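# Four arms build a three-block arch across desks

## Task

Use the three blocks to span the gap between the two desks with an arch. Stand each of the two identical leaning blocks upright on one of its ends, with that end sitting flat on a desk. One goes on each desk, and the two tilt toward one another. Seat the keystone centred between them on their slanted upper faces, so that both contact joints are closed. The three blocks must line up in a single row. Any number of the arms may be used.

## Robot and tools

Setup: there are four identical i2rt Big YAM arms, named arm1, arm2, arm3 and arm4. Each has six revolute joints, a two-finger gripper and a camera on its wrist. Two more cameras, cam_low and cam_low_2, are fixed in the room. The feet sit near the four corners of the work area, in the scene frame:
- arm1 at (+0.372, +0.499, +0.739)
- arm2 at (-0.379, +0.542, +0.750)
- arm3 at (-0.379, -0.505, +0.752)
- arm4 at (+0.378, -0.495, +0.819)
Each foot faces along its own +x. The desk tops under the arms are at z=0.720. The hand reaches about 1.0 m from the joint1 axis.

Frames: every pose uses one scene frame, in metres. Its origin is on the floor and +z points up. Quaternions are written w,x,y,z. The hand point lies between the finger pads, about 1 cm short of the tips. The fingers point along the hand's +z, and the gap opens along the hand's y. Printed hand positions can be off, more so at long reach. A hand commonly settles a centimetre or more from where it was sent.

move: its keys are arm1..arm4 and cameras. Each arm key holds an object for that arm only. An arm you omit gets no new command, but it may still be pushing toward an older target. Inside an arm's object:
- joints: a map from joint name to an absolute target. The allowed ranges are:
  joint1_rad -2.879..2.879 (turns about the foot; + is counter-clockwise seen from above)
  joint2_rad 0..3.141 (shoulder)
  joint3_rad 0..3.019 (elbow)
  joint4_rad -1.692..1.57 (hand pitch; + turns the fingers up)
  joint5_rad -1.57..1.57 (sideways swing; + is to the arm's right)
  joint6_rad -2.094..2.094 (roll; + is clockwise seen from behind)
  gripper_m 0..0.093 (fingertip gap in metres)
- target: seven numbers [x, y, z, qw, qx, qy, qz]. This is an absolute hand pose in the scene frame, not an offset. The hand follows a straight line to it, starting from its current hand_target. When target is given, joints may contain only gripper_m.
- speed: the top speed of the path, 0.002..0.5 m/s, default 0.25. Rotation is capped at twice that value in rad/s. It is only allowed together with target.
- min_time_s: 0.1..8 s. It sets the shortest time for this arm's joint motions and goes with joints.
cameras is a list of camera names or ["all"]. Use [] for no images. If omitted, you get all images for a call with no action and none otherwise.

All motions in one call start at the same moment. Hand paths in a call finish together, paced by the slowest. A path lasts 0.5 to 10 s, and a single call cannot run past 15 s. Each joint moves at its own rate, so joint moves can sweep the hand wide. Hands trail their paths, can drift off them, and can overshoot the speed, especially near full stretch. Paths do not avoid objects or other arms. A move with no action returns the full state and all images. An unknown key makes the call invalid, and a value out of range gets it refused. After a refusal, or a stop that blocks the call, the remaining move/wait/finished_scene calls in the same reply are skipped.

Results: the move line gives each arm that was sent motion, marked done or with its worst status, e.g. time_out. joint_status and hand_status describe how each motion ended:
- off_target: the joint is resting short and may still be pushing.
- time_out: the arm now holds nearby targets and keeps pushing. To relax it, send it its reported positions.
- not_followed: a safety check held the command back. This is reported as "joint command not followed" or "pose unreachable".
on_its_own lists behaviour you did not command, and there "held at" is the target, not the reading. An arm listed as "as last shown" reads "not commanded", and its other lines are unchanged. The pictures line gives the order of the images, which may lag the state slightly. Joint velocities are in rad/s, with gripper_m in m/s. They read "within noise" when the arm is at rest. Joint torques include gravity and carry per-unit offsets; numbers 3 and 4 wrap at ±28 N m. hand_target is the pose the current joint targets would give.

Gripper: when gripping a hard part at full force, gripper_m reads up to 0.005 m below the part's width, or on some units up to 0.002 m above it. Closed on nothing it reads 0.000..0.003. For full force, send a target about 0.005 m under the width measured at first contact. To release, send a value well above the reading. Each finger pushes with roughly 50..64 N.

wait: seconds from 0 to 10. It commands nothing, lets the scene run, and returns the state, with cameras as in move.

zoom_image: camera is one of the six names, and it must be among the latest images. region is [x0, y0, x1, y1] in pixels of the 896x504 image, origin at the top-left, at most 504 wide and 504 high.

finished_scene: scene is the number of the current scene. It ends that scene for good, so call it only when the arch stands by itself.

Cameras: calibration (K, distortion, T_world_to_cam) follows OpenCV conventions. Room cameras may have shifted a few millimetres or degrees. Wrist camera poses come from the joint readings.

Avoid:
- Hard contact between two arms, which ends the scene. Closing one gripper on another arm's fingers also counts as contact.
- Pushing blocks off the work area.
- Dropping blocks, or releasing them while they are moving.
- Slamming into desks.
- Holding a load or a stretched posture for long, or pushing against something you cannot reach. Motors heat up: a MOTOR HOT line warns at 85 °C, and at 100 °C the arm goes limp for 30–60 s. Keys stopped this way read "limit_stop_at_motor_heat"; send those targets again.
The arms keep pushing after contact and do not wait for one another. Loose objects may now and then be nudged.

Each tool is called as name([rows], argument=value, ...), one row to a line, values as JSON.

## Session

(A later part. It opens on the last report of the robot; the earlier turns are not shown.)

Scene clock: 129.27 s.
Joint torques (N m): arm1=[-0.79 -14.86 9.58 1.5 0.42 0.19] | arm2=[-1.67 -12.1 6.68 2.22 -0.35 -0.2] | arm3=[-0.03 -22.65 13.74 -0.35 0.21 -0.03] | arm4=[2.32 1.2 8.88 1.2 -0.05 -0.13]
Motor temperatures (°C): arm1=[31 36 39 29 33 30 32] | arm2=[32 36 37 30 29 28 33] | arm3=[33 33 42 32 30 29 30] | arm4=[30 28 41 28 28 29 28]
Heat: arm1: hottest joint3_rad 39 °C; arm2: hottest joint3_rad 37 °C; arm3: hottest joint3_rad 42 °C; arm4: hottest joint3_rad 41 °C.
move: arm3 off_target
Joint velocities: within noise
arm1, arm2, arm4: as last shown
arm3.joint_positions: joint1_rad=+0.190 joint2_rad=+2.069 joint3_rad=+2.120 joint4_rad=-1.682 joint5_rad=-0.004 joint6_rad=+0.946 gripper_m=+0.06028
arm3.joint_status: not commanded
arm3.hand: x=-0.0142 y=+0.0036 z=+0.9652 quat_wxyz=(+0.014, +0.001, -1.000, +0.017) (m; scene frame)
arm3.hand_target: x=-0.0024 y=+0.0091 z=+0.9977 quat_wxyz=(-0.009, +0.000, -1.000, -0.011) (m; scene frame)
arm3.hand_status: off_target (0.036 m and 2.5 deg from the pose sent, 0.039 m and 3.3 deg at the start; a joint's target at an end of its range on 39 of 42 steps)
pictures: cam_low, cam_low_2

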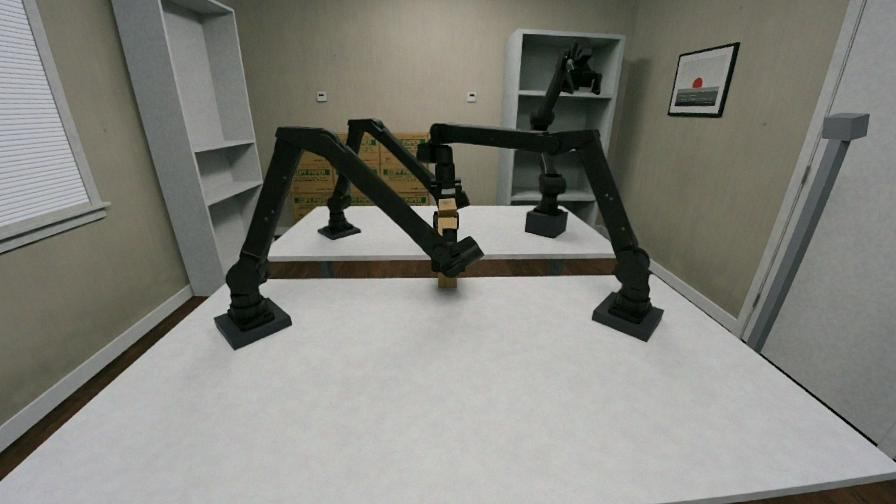

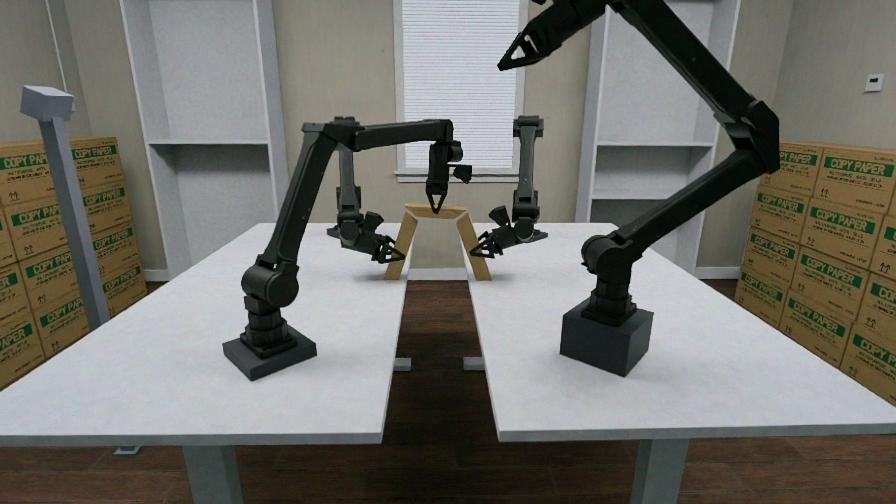

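move(arm3={"target": [0.002, 0.0125, 0.991, -0.023, 0, -0.9993, -0.028], "speed": 0.05}, cameras=["cam_low", "cam_low_2"])

zoom_image(camera="cam_low_2", region=[390, 190, 490, 260])

zoom_image(camera="cam_low", region=[420, 180, 480, 240])

Scene clock: 131.07 s.
Joint torques (N m): arm1=[-0.62 -14.45 9.58 1.57 0.36 0.13] | arm2=[-1.55 -12.4 6.75 2.25 -0.38 -0.16] | arm3=[-0.09 -24.47 8.9 0.49 0.21 0] | arm4=[2.37 1.2 8.88 1.21 -0.05 -0.13]
Motor temperatures (°C): arm1=[31 36 39 29 33 30 32] | arm2=[32 36 36 30 29 28 33] | arm3=[33 34 42 32 30 29 30] | arm4=[30 28 41 28 28 29 28]
Heat: arm1: hottest joint3_rad 39 °C; arm2: hottest joint2_rad 36 °C; arm3: hottest joint3_rad 42 °C; arm4: hottest joint3_rad 41 °C.
move: arm3 off_target
Joint velocities: within noise
arm1, arm2, arm4: as last shown
arm3.joint_positions: joint1_rad=+0.190 joint2_rad=+2.069 joint3_rad=+2.120 joint4_rad=-1.622 joint5_rad=+0.000 joint6_rad=+0.945 gripper_m=+0.06028
arm3.joint_status: not commanded
arm3.hand: x=-0.0050 y=+0.0153 z=+0.9650 quat_wxyz=(-0.005, +0.001, -1.000, -0.006) (m; scene frame)
arm3.hand_target: x=+0.0016 y=+0.0121 z=+0.9908 quat_wxyz=(-0.023, +0.000, -0.999, -0.028) (m; scene frame)
arm3.hand_status: off_target (0.027 m and 3.2 deg from the pose sent, 0.032 m and 6.7 deg at the start)
pictures: cam_low, cam_low_2

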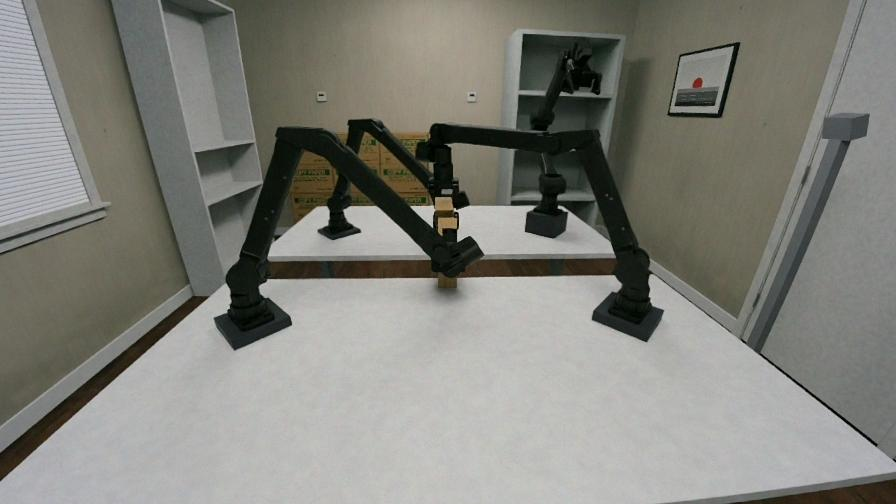

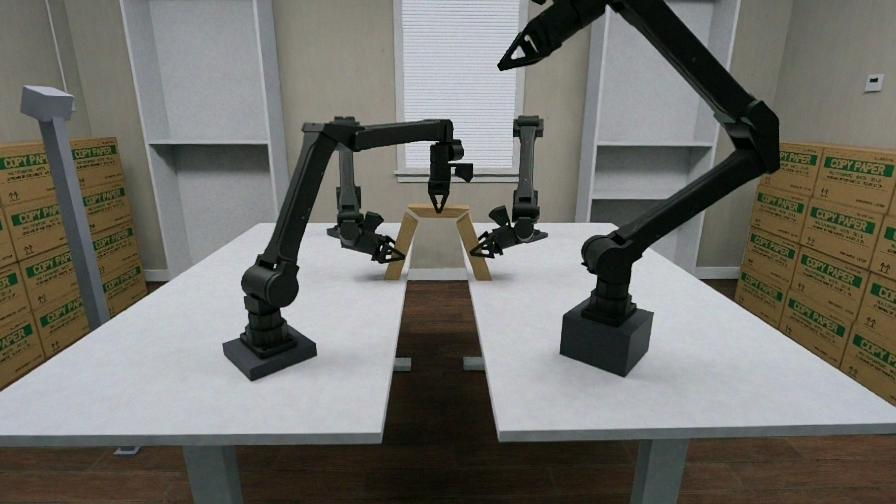

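Scaled by 5.040 from the camera's 896x504 image, which has a finer 1280x720 frame.

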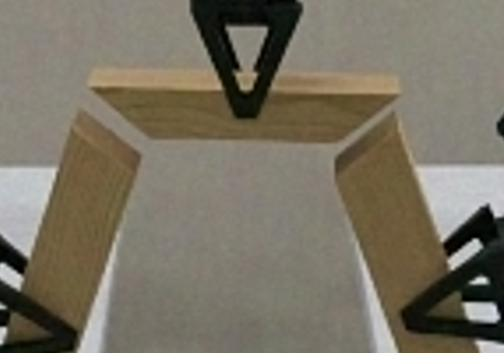

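Scaled by 8.400 from the camera's 896x504 image, which has a finer 1280x720 frame.

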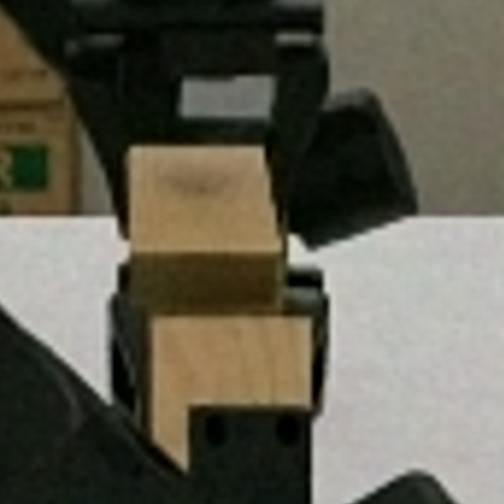

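move(arm4={"target": [0.0816, -0.204, 1.40, 0.2858, -0.7124, 0.4823, 0.4222], "speed": 0.15}, cameras=["arm4_cam_wrist"])

Scene clock: 136.77 s.
Joint torques (N m): arm1=[-0.91 -14.21 9.65 1.47 0.35 0.16] | arm2=[-1.55 -12.28 6.74 2.19 -0.36 -0.18] | arm3=[-0.15 -24.12 9.07 0.47 0.19 -0.01] | arm4=[0.26 -4.54 14.84 1.85 0.33 0.08]
Motor temperatures (°C): arm1=[31 35 39 29 33 30 32] | arm2=[32 36 36 30 29 28 33] | arm3=[33 36 41 32 30 29 30] | arm4=[30 28 41 28 28 29 28]
Heat: arm1: hottest joint3_rad 39 °C; arm2: hottest joint2_rad 36 °C; arm3: hottest joint3_rad 41 °C; arm4: hottest joint3_rad 41 °C.
move: arm4 off_target
Joint velocities: within noise
arm1, arm2, arm3: as last shown
arm3.hand: x=-0.0049 y=+0.0154 z=+0.9650 quat_wxyz=(-0.005, +0.001, -1.000, -0.006) (m; scene frame)
arm4.joint_positions: joint1_rad=+0.197 joint2_rad=+1.057 joint3_rad=+1.609 joint4_rad=-1.186 joint5_rad=+0.548 joint6_rad=+0.329 gripper_m=+0.09400
arm4.joint_status: not commanded
arm4.hand: x=+0.0821 y=-0.2116 z=+1.3807 quat_wxyz=(-0.285, +0.728, -0.472, -0.407) (m; scene frame)
arm4.hand_target: x=+0.0823 y=-0.2046 z=+1.3995 quat_wxyz=(-0.286, +0.712, -0.482, -0.422) (m; scene frame)
arm4.hand_status: off_target (0.021 m and 2.8 deg from the pose sent, 0.300 m and 68.0 deg at the start)
pictures: arm4_cam_wrist
camera_calibration:
arm4_cam_wrist: T_world_to_cam=[[0.921973, 0.386309, 0.0270367, -0.0305525], [0.364645, -0.842522, -0.396473, 0.341142], [-0.130382, 0.375397, -0.917648, 1.47871], [0, 0, 0, 1]] pos_world=[0.0965703, -0.25588, 1.49301]

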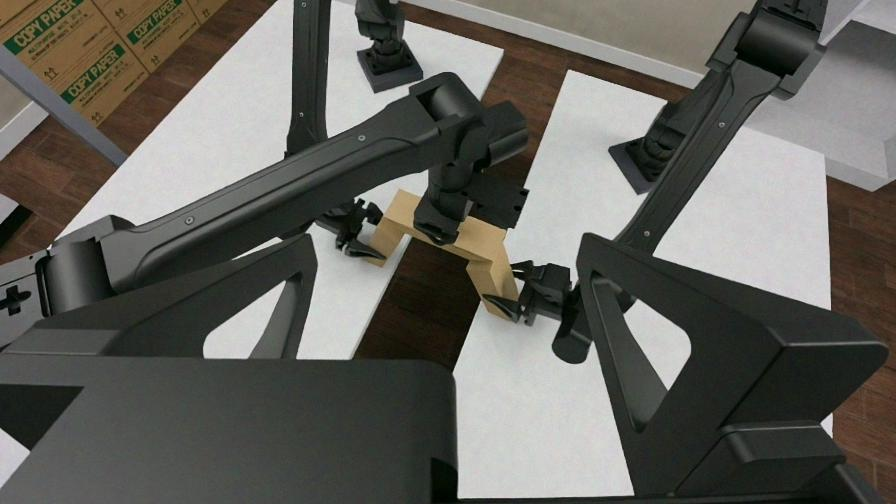

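zoom_image(camera="arm4_cam_wrist", region=[350, 170, 550, 330])

Scaled by 2.520 from the camera's 896x504 image, which has a finer 1280x720 frame.

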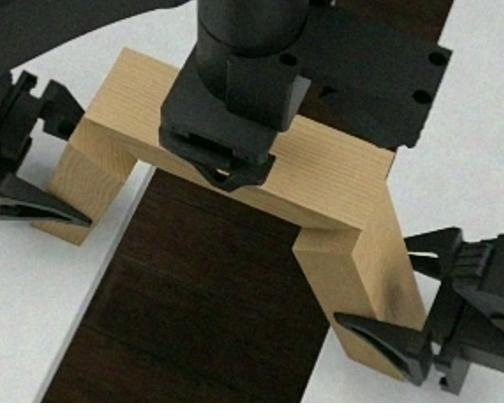

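move(arm3={"target": [-0.001, 0.0085, 0.978, -0.023, 0.0087, -0.9993, -0.028], "speed": 0.04}, cameras=["cam_low", "cam_low_2", "arm4_cam_wrist"])

zoom_image(camera="cam_low_2", region=[390, 190, 490, 260])

zoom_image(camera="cam_low", region=[420, 180, 480, 240])

zoom_image(camera="arm4_cam_wrist", region=[350, 170, 550, 330])

Scene clock: 138.93 s.
Joint torques (N m): arm1=[-0.03 -14.15 9.48 1.51 0.42 0.19] | arm2=[-1.49 -12.22 6.72 2.25 -0.37 -0.17] | arm3=[0.03 -25.29 8.84 0.27 0.09 -0.01] | arm4=[0.26 -4.54 14.84 1.88 0.33 0.09]
Motor temperatures (°C): arm1=[31 35 39 29 33 30 32] | arm2=[32 36 36 30 29 28 33] | arm3=[33 36 41 32 30 29 30] | arm4=[30 28 42 28 28 29 28]
Heat: arm1: hottest joint3_rad 39 °C; arm2: hottest joint2_rad 36 °C; arm3: hottest joint3_rad 41 °C; arm4: hottest joint3_rad 42 °C.
move: arm3 off_target
Joint velocities: within noise
arm1, arm2, arm4: as last shown
arm1.joint_positions: joint1_rad=+0.632 joint2_rad=+1.932 joint3_rad=+1.180 joint4_rad=-0.409 joint5_rad=+1.236 joint6_rad=+1.133 gripper_m=+0.06220
arm3.joint_positions: joint1_rad=+0.190 joint2_rad=+2.059 joint3_rad=+2.053 joint4_rad=-1.575 joint5_rad=+0.002 joint6_rad=+0.927 gripper_m=+0.06028
arm3.joint_status: not commanded
arm3.hand: x=-0.0075 y=+0.0112 z=+0.9447 quat_wxyz=(-0.003, +0.010, -1.000, -0.001) (m; scene frame)
arm3.hand_target: x=-0.0016 y=+0.0079 z=+0.9777 quat_wxyz=(-0.023, +0.009, -0.999, -0.028) (m; scene frame)
arm3.hand_status: off_target (0.034 m and 3.9 deg from the pose sent, 0.015 m and 3.3 deg at the start)
pictures: arm4_cam_wrist, cam_low, cam_low_2
camera_calibration:
arm4_cam_wrist: T_world_to_cam=[[0.921973, 0.386309, 0.0270367, -0.0305525], [0.364645, -0.842522, -0.396473, 0.341142], [-0.130382, 0.375397, -0.917648, 1.47871], [0, 0, 0, 1]] pos_world=[0.0965703, -0.25588, 1.49301]

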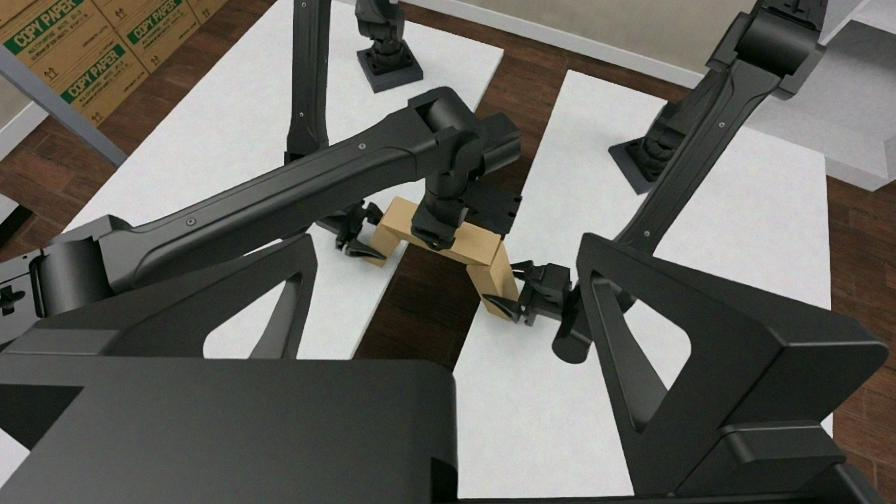

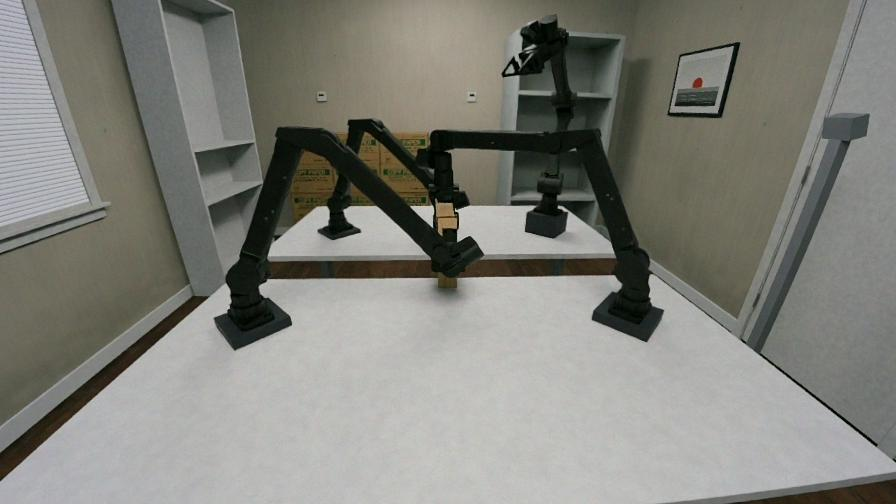

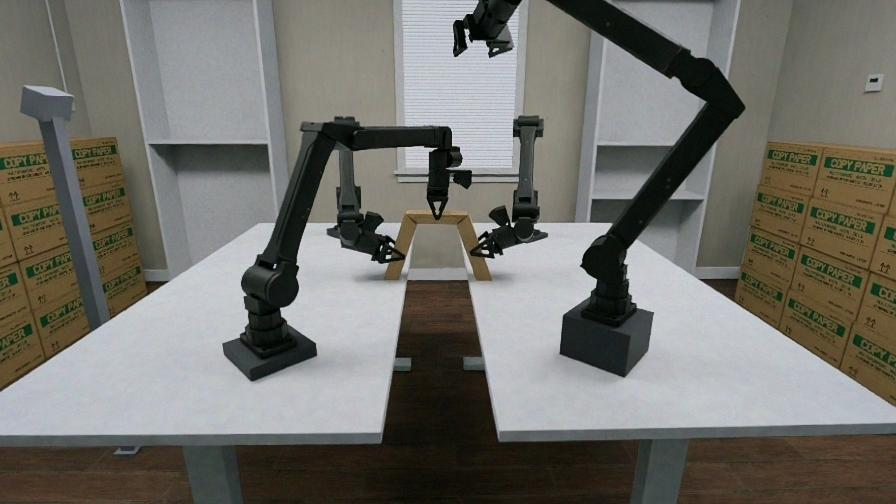

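Scaled by 5.040 from the camera's 896x504 image, which has a finer 1280x720 frame.

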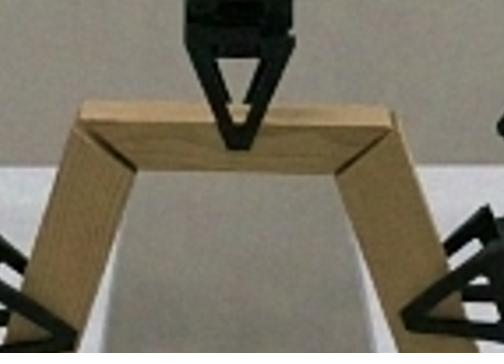

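Scaled by 8.400 from the camera's 896x504 image, which has a finer 1280x720 frame.

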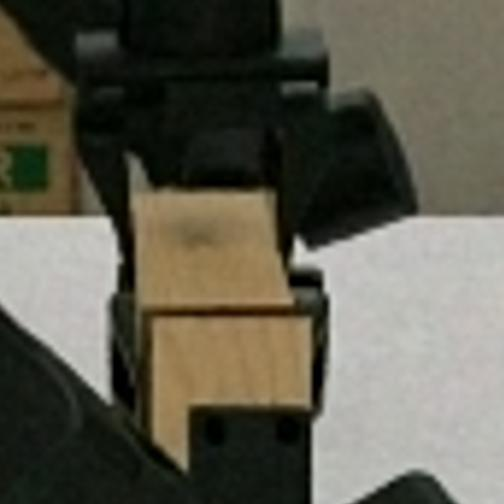

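Scaled by 2.520 from the camera's 896x504 image, which has a finer 1280x720 frame.

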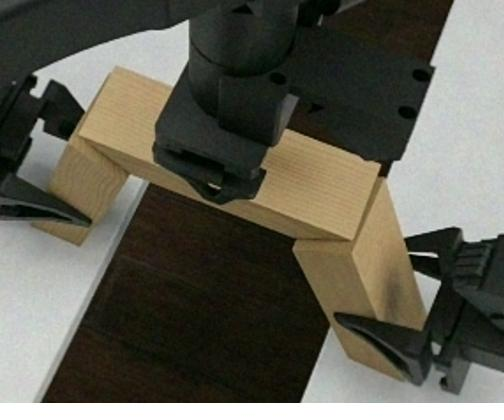

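move(arm3={"target": [-0.001, 0.0055, 0.9725, -0.023, 0.0107, -0.9993, -0.028], "speed": 0.03}, cameras=["cam_low", "cam_low_2", "arm4_cam_wrist"])

zoom_image(camera="cam_low_2", region=[390, 190, 490, 260])

zoom_image(camera="cam_low", region=[420, 180, 480, 240])

zoom_image(camera="arm4_cam_wrist", region=[370, 180, 530, 310])

Scene clock: 140.13 s.
Joint torques (N m): arm1=[-0.21 -14.15 9.72 1.62 0.42 0.17] | arm2=[-1.73 -12.51 6.74 2.21 -0.37 -0.17] | arm3=[-1.03 -25.41 8.7 0.49 0.04 -0.07] | arm4=[0.26 -4.54 14.86 1.87 0.34 0.09]
Motor temperatures (°C): arm1=[31 35 39 29 33 30 32] | arm2=[32 36 36 30 29 28 33] | arm3=[33 37 41 32 30 29 30] | arm4=[30 28 42 28 28 29 28]
Heat: arm1: hottest joint3_rad 39 °C; arm2: hottest joint2_rad 36 °C; arm3: hottest joint3_rad 41 °C; arm4: hottest joint3_rad 42 °C.
move: arm3 off_target
Joint velocities: within noise
arm1, arm4: as last shown
arm1.hand_target: x=+0.1077 y=-0.0289 z=+0.8182 quat_wxyz=(-0.006, -0.809, +0.031, +0.587) (m; scene frame)
arm2.joint_positions: joint1_rad=-0.636 joint2_rad=+2.028 joint3_rad=+1.200 joint4_rad=-0.166 joint5_rad=-1.264 joint6_rad=-0.977 gripper_m=+0.06147
arm2.joint_status: not commanded
arm2.hand: x=-0.1183 y=+0.0012 z=+0.8039 quat_wxyz=(-0.608, +0.003, -0.794, +0.004) (m; scene frame)
arm2.hand_target: x=-0.1202 y=-0.0086 z=+0.7963 quat_wxyz=(-0.607, +0.020, -0.794, +0.027) (m; scene frame)
arm2.hand_status: not commanded
arm3.joint_positions: joint1_rad=+0.190 joint2_rad=+2.048 joint3_rad=+2.027 joint4_rad=-1.556 joint5_rad=+0.002 joint6_rad=+0.922 gripper_m=+0.06028
arm3.joint_status: not commanded
arm3.hand: x=-0.0089 y=+0.0093 z=+0.9420 quat_wxyz=(-0.004, +0.013, -1.000, -0.003) (m; scene frame)
arm3.hand_target: x=-0.0015 y=+0.0050 z=+0.9722 quat_wxyz=(-0.023, +0.011, -0.999, -0.028) (m; scene frame)
arm3.hand_status: off_target (0.032 m and 3.6 deg from the pose sent, 0.029 m and 3.9 deg at the start)
pictures: arm4_cam_wrist, cam_low, cam_low_2
camera_calibration:
arm4_cam_wrist: T_world_to_cam=[[0.921973, 0.386309, 0.0270367, -0.0305525], [0.364645, -0.842522, -0.396473, 0.341142], [-0.130382, 0.375397, -0.917648, 1.47871], [0, 0, 0, 1]] pos_world=[0.0965703, -0.25588, 1.49301]

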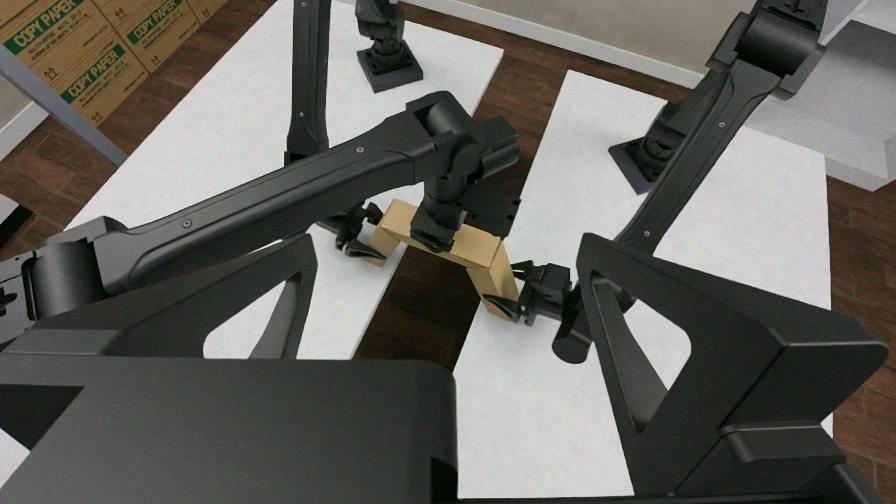

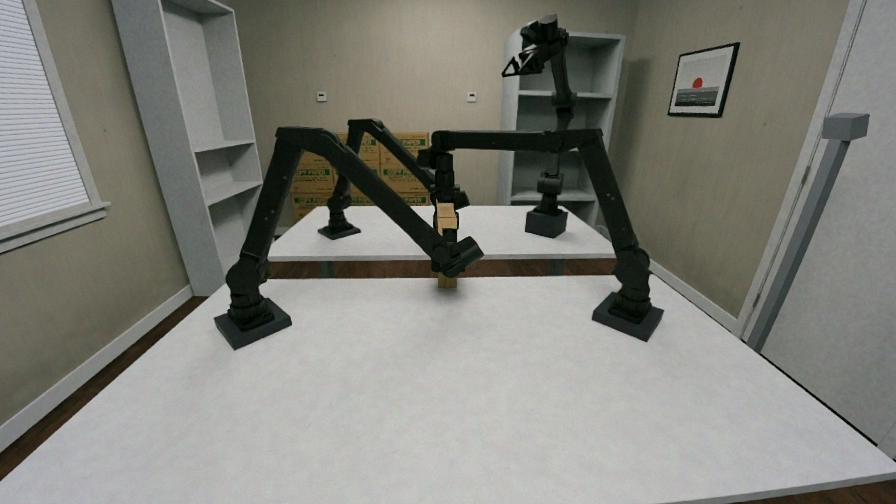

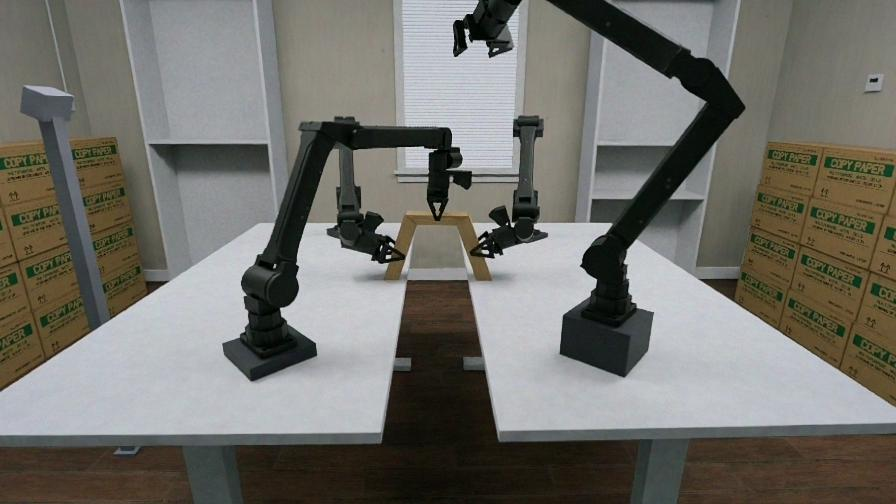

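Scaled by 5.040 from the camera's 896x504 image, which has a finer 1280x720 frame.

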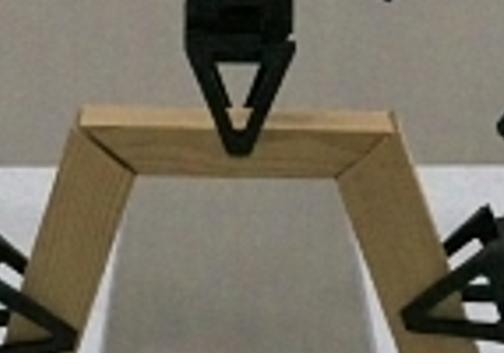

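Scaled by 8.400 from the camera's 896x504 image, which has a finer 1280x720 frame.

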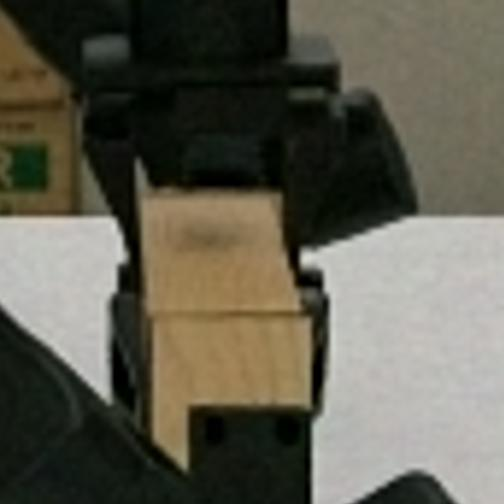

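Scaled by 3.150 from the camera's 896x504 image, which has a finer 1280x720 frame.

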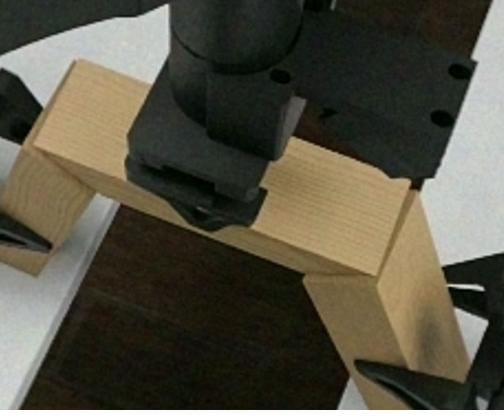

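move(arm3={"target": [-0.002, 0.0045, 0.967, -0.023, 0.0107, -0.9993, -0.028], "speed": 0.03}, cameras=["cam_low", "cam_low_2"])

zoom_image(camera="cam_low_2", region=[390, 190, 490, 260])

zoom_image(camera="cam_low", region=[420, 180, 480, 240])

Scene clock: 141.30 s.
Joint torques (N m): arm1=[-0.38 -14.8 9.65 1.52 0.36 0.21] | arm2=[-1.49 -12.16 6.68 2.26 -0.37 -0.17] | arm3=[-0.62 -24.18 8.46 0.49 0.07 -0.02] | arm4=[0.21 -4.54 14.86 1.85 0.33 0.09]
Motor temperatures (°C): arm1=[31 35 39 29 33 30 32] | arm2=[32 36 36 30 29 28 33] | arm3=[33 36 41 32 30 29 30] | arm4=[30 28 42 28 28 29 28]
Heat: arm1: hottest joint3_rad 39 °C; arm2: hottest joint2_rad 36 °C; arm3: hottest joint3_rad 41 °C; arm4: hottest joint3_rad 42 °C.
move: arm3 off_target
Joint velocities: within noise
arm1.joint_positions: joint1_rad=+0.632 joint2_rad=+1.932 joint3_rad=+1.180 joint4_rad=-0.409 joint5_rad=+1.236 joint6_rad=+1.133 gripper_m=+0.06220
arm1.joint_status: not commanded
arm1.hand: x=+0.1034 y=-0.0086 z=+0.8223 quat_wxyz=(+0.013, -0.810, +0.024, +0.586) (m; scene frame)
arm1.hand_target: x=+0.1077 y=-0.0289 z=+0.8182 quat_wxyz=(-0.006, -0.809, +0.031, +0.587) (m; scene frame)
arm1.hand_status: not commanded
arm2, arm4: as last shown
arm3.joint_positions: joint1_rad=+0.190 joint2_rad=+2.038 joint3_rad=+2.010 joint4_rad=-1.537 joint5_rad=+0.002 joint6_rad=+0.922 gripper_m=+0.06028
arm3.joint_status: not commanded
arm3.hand: x=-0.0089 y=+0.0092 z=+0.9415 quat_wxyz=(-0.008, +0.013, -1.000, -0.008) (m; scene frame)
arm3.hand_target: x=-0.0023 y=+0.0043 z=+0.9667 quat_wxyz=(-0.023, +0.011, -0.999, -0.028) (m; scene frame)
arm3.hand_status: off_target (0.027 m and 2.9 deg from the pose sent, 0.026 m and 3.6 deg at the start)
pictures: cam_low, cam_low_2

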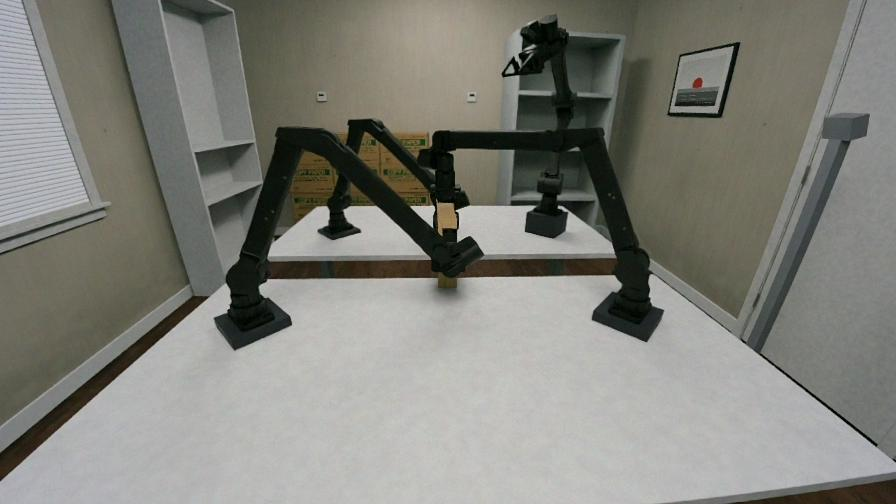

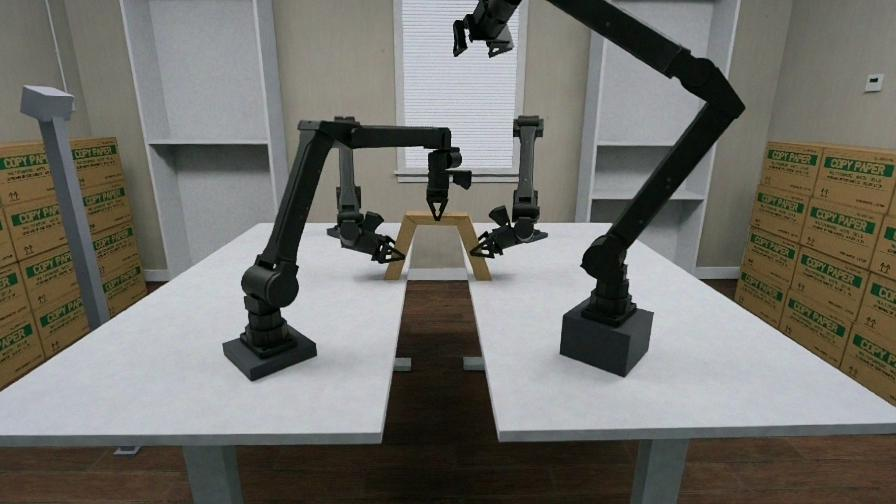

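Scaled by 5.040 from the camera's 896x504 image, which has a finer 1280x720 frame.

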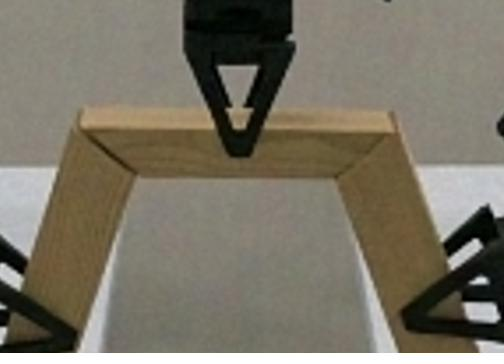

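Scaled by 8.400 from the camera's 896x504 image, which has a finer 1280x720 frame.

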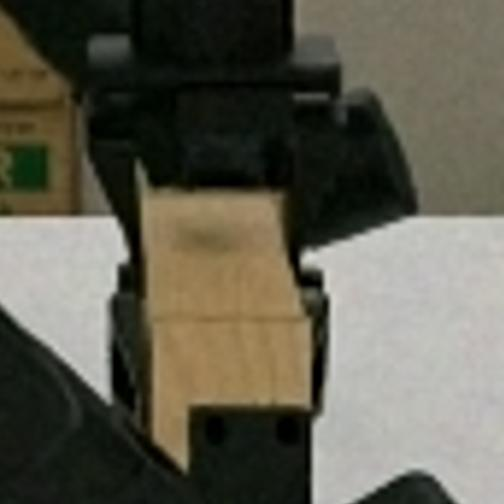

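move(arm3={"joints": {"gripper_m": 0.075}}, cameras=["cam_low", "cam_low_2", "arm4_cam_wrist"])

zoom_image(camera="cam_low_2", region=[390, 190, 490, 260])

zoom_image(camera="cam_low", region=[420, 180, 480, 240])

zoom_image(camera="arm4_cam_wrist", region=[370, 180, 530, 310])

Scene clock: 144.17 s.
Joint torques (N m): arm1=[-0.21 -14.56 9.52 1.55 0.37 0.17] | arm2=[-1.49 -12.34 6.74 2.17 -0.33 -0.18] | arm3=[-0.32 -23.24 8.46 0.36 0.1 0.01] | arm4=[0.26 -4.48 14.87 1.88 0.33 0.09]
Motor temperatures (°C): arm1=[31 35 39 29 33 30 32] | arm2=[32 36 36 30 29 28 33] | arm3=[33 36 41 32 30 29 30] | arm4=[30 28 42 28 28 29 28]
Heat: arm1: hottest joint3_rad 39 °C; arm2: hottest joint2_rad 36 °C; arm3: hottest joint3_rad 41 °C; arm4: hottest joint3_rad 42 °C.
move: arm3 done
Joint velocities: within noise
arm1, arm4: as last shown
arm2.joint_positions: joint1_rad=-0.636 joint2_rad=+2.029 joint3_rad=+1.200 joint4_rad=-0.165 joint5_rad=-1.265 joint6_rad=-0.977 gripper_m=+0.06146
arm2.joint_status: not commanded
arm2.hand: x=-0.1182 y=+0.0012 z=+0.8036 quat_wxyz=(-0.609, +0.003, -0.794, +0.004) (m; scene frame)
arm2.hand_target: x=-0.1202 y=-0.0086 z=+0.7961 quat_wxyz=(-0.607, +0.020, -0.794, +0.027) (m; scene frame)
arm2.hand_status: not commanded
arm3.joint_positions: joint1_rad=+0.190 joint2_rad=+2.030 joint3_rad=+2.009 joint4_rad=-1.537 joint5_rad=+0.002 joint6_rad=+0.921 gripper_m=+0.07494
arm3.joint_status: all done
arm3.hand: x=-0.0091 y=+0.0086 z=+0.9465 quat_wxyz=(-0.010, +0.013, -1.000, -0.011) (m; scene frame)
arm3.hand_target: x=-0.0023 y=+0.0042 z=+0.9667 quat_wxyz=(-0.023, +0.010, -0.999, -0.028) (m; scene frame)
arm3.hand_status: not commanded
pictures: arm4_cam_wrist, cam_low, cam_low_2
camera_calibration:
arm4_cam_wrist: T_world_to_cam=[[0.921973, 0.386309, 0.0270367, -0.0305525], [0.364645, -0.842522, -0.396473, 0.341142], [-0.130382, 0.375397, -0.917648, 1.47871], [0, 0, 0, 1]] pos_world=[0.0965703, -0.25588, 1.49301]

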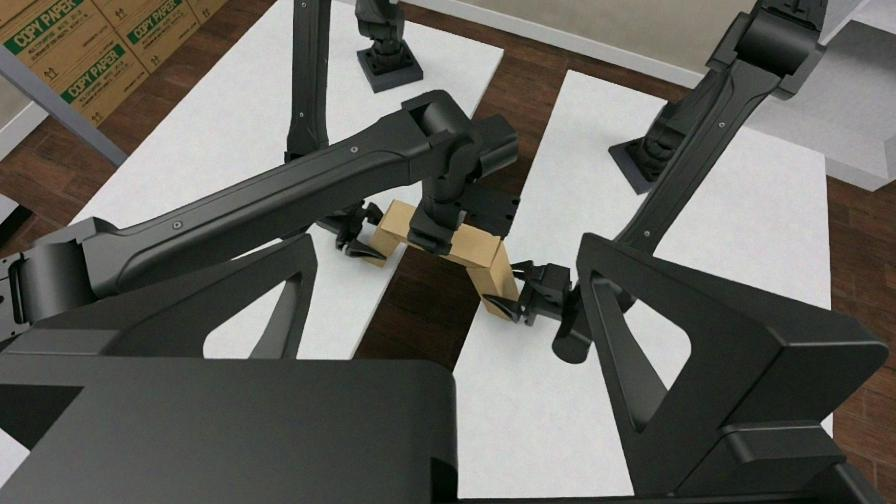

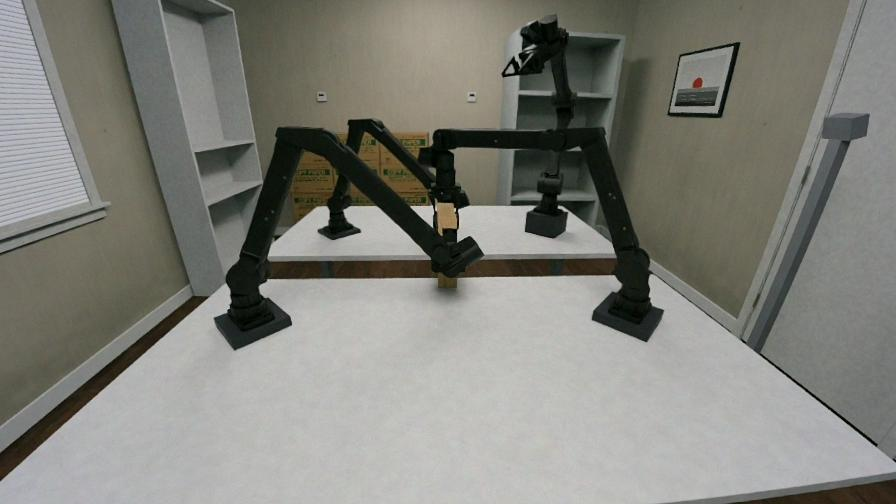

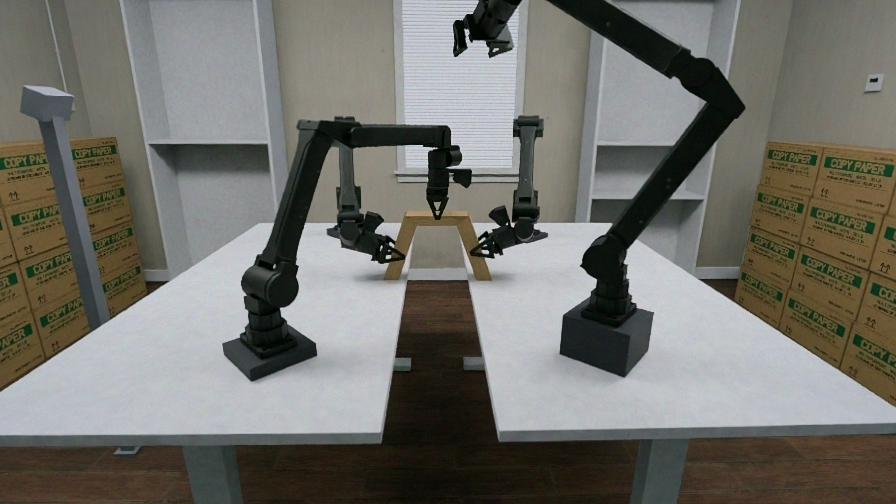

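Scaled by 5.040 from the camera's 896x504 image, which has a finer 1280x720 frame.

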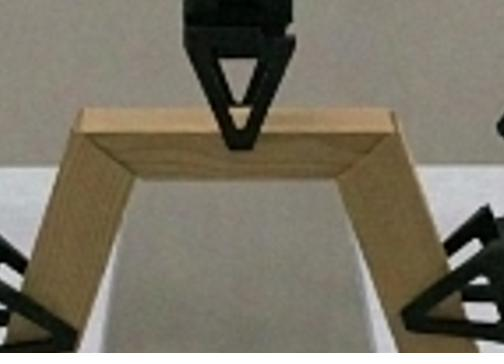

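Scaled by 8.400 from the camera's 896x504 image, which has a finer 1280x720 frame.

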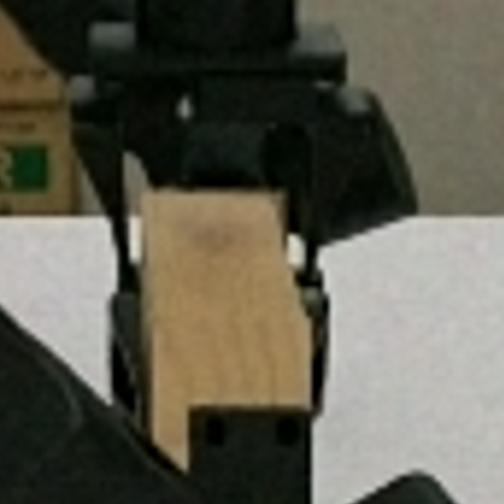

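Scaled by 3.150 from the camera's 896x504 image, which has a finer 1280x720 frame.

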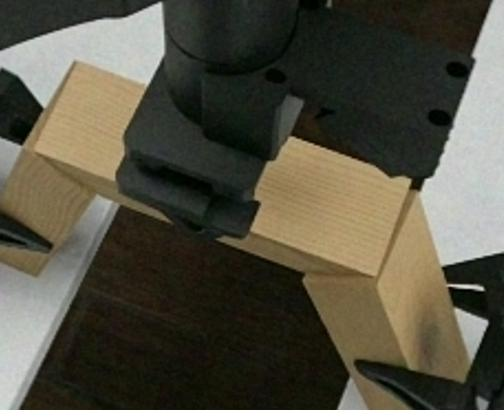

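move(arm3={"joints": {"gripper_m": 0.092}})

move(arm3={"target": [-0.005, 0.006, 1.12, -0.023, 0.010, -0.9993, -0.028], "speed": 0.08}, cameras=["cam_low", "cam_low_2", "arm4_cam_wrist"])

zoom_image(camera="cam_low_2", region=[370, 180, 510, 290])

zoom_image(camera="cam_low", region=[420, 180, 480, 240])

zoom_image(camera="arm4_cam_wrist", region=[370, 180, 530, 310])

Scene clock: 145.17 s.
Joint torques (N m): arm1=[0.03 -14.74 9.74 1.46 0.34 0.15] | arm2=[-1.67 -12.51 6.71 2.21 -0.34 -0.18] | arm3=[-0.44 -22.83 8.53 0.44 0.07 0.02] | arm4=[0.26 -4.54 14.86 1.85 0.32 0.09]
Motor temperatures (°C): arm1=[31 35 39 29 33 30 32] | arm2=[32 36 36 30 29 28 33] | arm3=[33 36 41 32 30 29 30] | arm4=[30 28 43 28 28 29 28]
Heat: arm1: hottest joint3_rad 39 °C; arm2: hottest joint2_rad 36 °C; arm3: hottest joint3_rad 41 °C; arm4: hottest joint3_rad 43 °C.
move: arm3 done
Joint velocities: within noise
arm1, arm2, arm4: as last shown
arm3.joint_positions: joint1_rad=+0.190 joint2_rad=+2.030 joint3_rad=+2.009 joint4_rad=-1.537 joint5_rad=+0.002 joint6_rad=+0.921 gripper_m=+0.09183
arm3.joint_status: all done
arm3.hand: x=-0.0091 y=+0.0086 z=+0.9465 quat_wxyz=(-0.010, +0.013, -1.000, -0.011) (m; scene frame)
arm3.hand_target: x=-0.0023 y=+0.0042 z=+0.9667 quat_wxyz=(-0.023, +0.011, -0.999, -0.028) (m; scene frame)
arm3.hand_status: not commanded
pictures: none

Scene clock: 147.73 s.
Joint torques (N m): arm1=[-0.79 -14.8 9.51 1.55 0.34 0.18] | arm2=[-1.73 -12.28 6.72 2.15 -0.34 -0.19] | arm3=[-0.03 -21.77 12.86 0.08 0.05 0.04] | arm4=[0.26 -4.54 14.87 1.87 0.33 0.09]
Motor temperatures (°C): arm1=[31 35 39 29 33 30 32] | arm2=[32 36 36 30 29 28 33] | arm3=[33 36 42 32 30 29 30] | arm4=[30 28 43 28 28 29 28]
Heat: arm1: hottest joint3_rad 39 °C; arm2: hottest joint2_rad 36 °C; arm3: hottest joint3_rad 42 °C; arm4: hottest joint3_rad 43 °C.
move: arm3 off_target
Joint velocities: within noise
arm1, arm2, arm4: as last shown
arm3.joint_positions: joint1_rad=+0.190 joint2_rad=+1.956 joint3_rad=+2.239 joint4_rad=-1.681 joint5_rad=+0.002 joint6_rad=+0.921 gripper_m=+0.09193
arm3.joint_status: not commanded
arm3.hand: x=-0.0099 y=+0.0077 z=+1.0802 quat_wxyz=(-0.057, +0.013, -0.995, -0.075) (m; scene frame)
arm3.hand_target: x=-0.0064 y=+0.0041 z=+1.1187 quat_wxyz=(-0.079, +0.010, -0.991, -0.104) (m; scene frame)
arm3.hand_status: off_target (0.040 m and 6.6 deg from the pose sent, 0.174 m and 2.5 deg at the start; a joint's target at an end of its range on 53 of 77 steps)
pictures: arm4_cam_wrist, cam_low, cam_low_2
camera_calibration:
arm4_cam_wrist: T_world_to_cam=[[0.921973, 0.386309, 0.0270367, -0.0305525], [0.364645, -0.842522, -0.396473, 0.341142], [-0.130382, 0.375397, -0.917648, 1.47871], [0, 0, 0, 1]] pos_world=[0.0965703, -0.25588, 1.49301]

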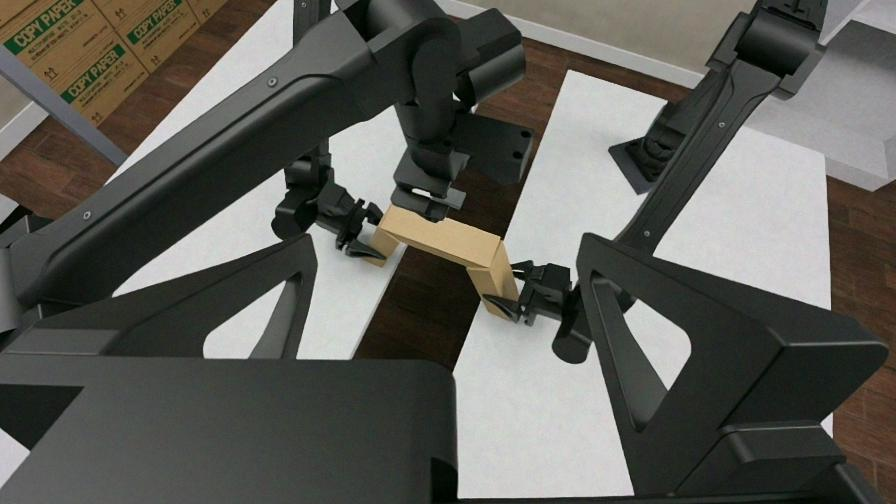

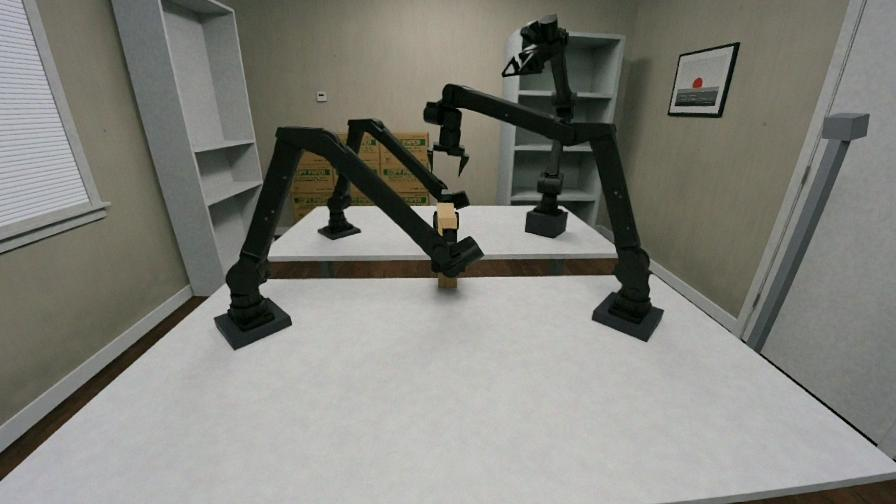

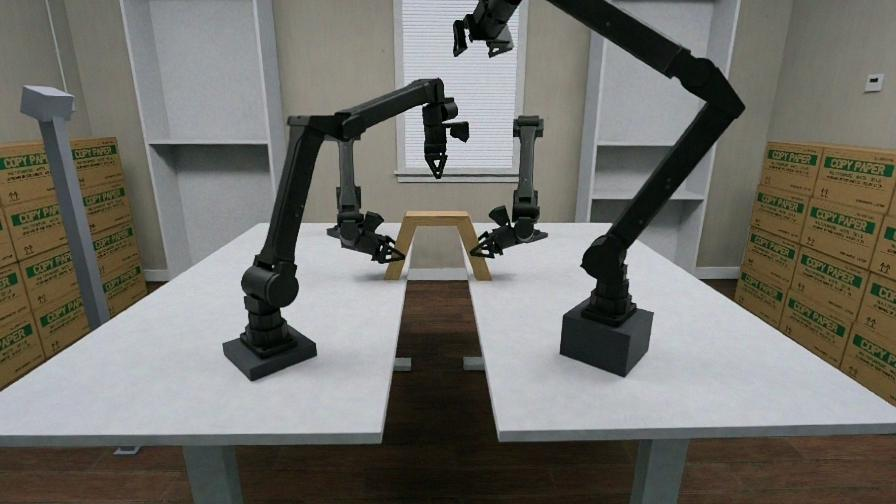

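Scaled by 3.600 from the camera's 896x504 image, which has a finer 1280x720 frame.

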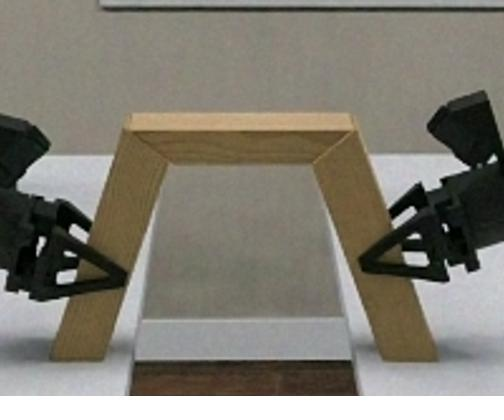

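Scaled by 8.400 from the camera's 896x504 image, which has a finer 1280x720 frame.

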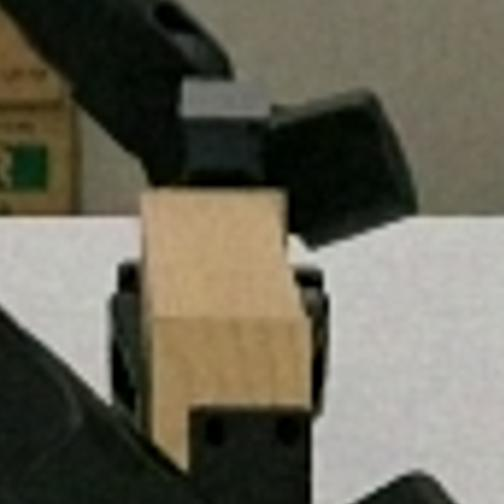

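Scaled by 3.150 from the camera's 896x504 image, which has a finer 1280x720 frame.

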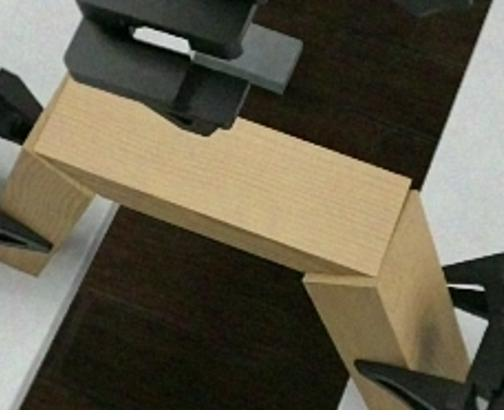

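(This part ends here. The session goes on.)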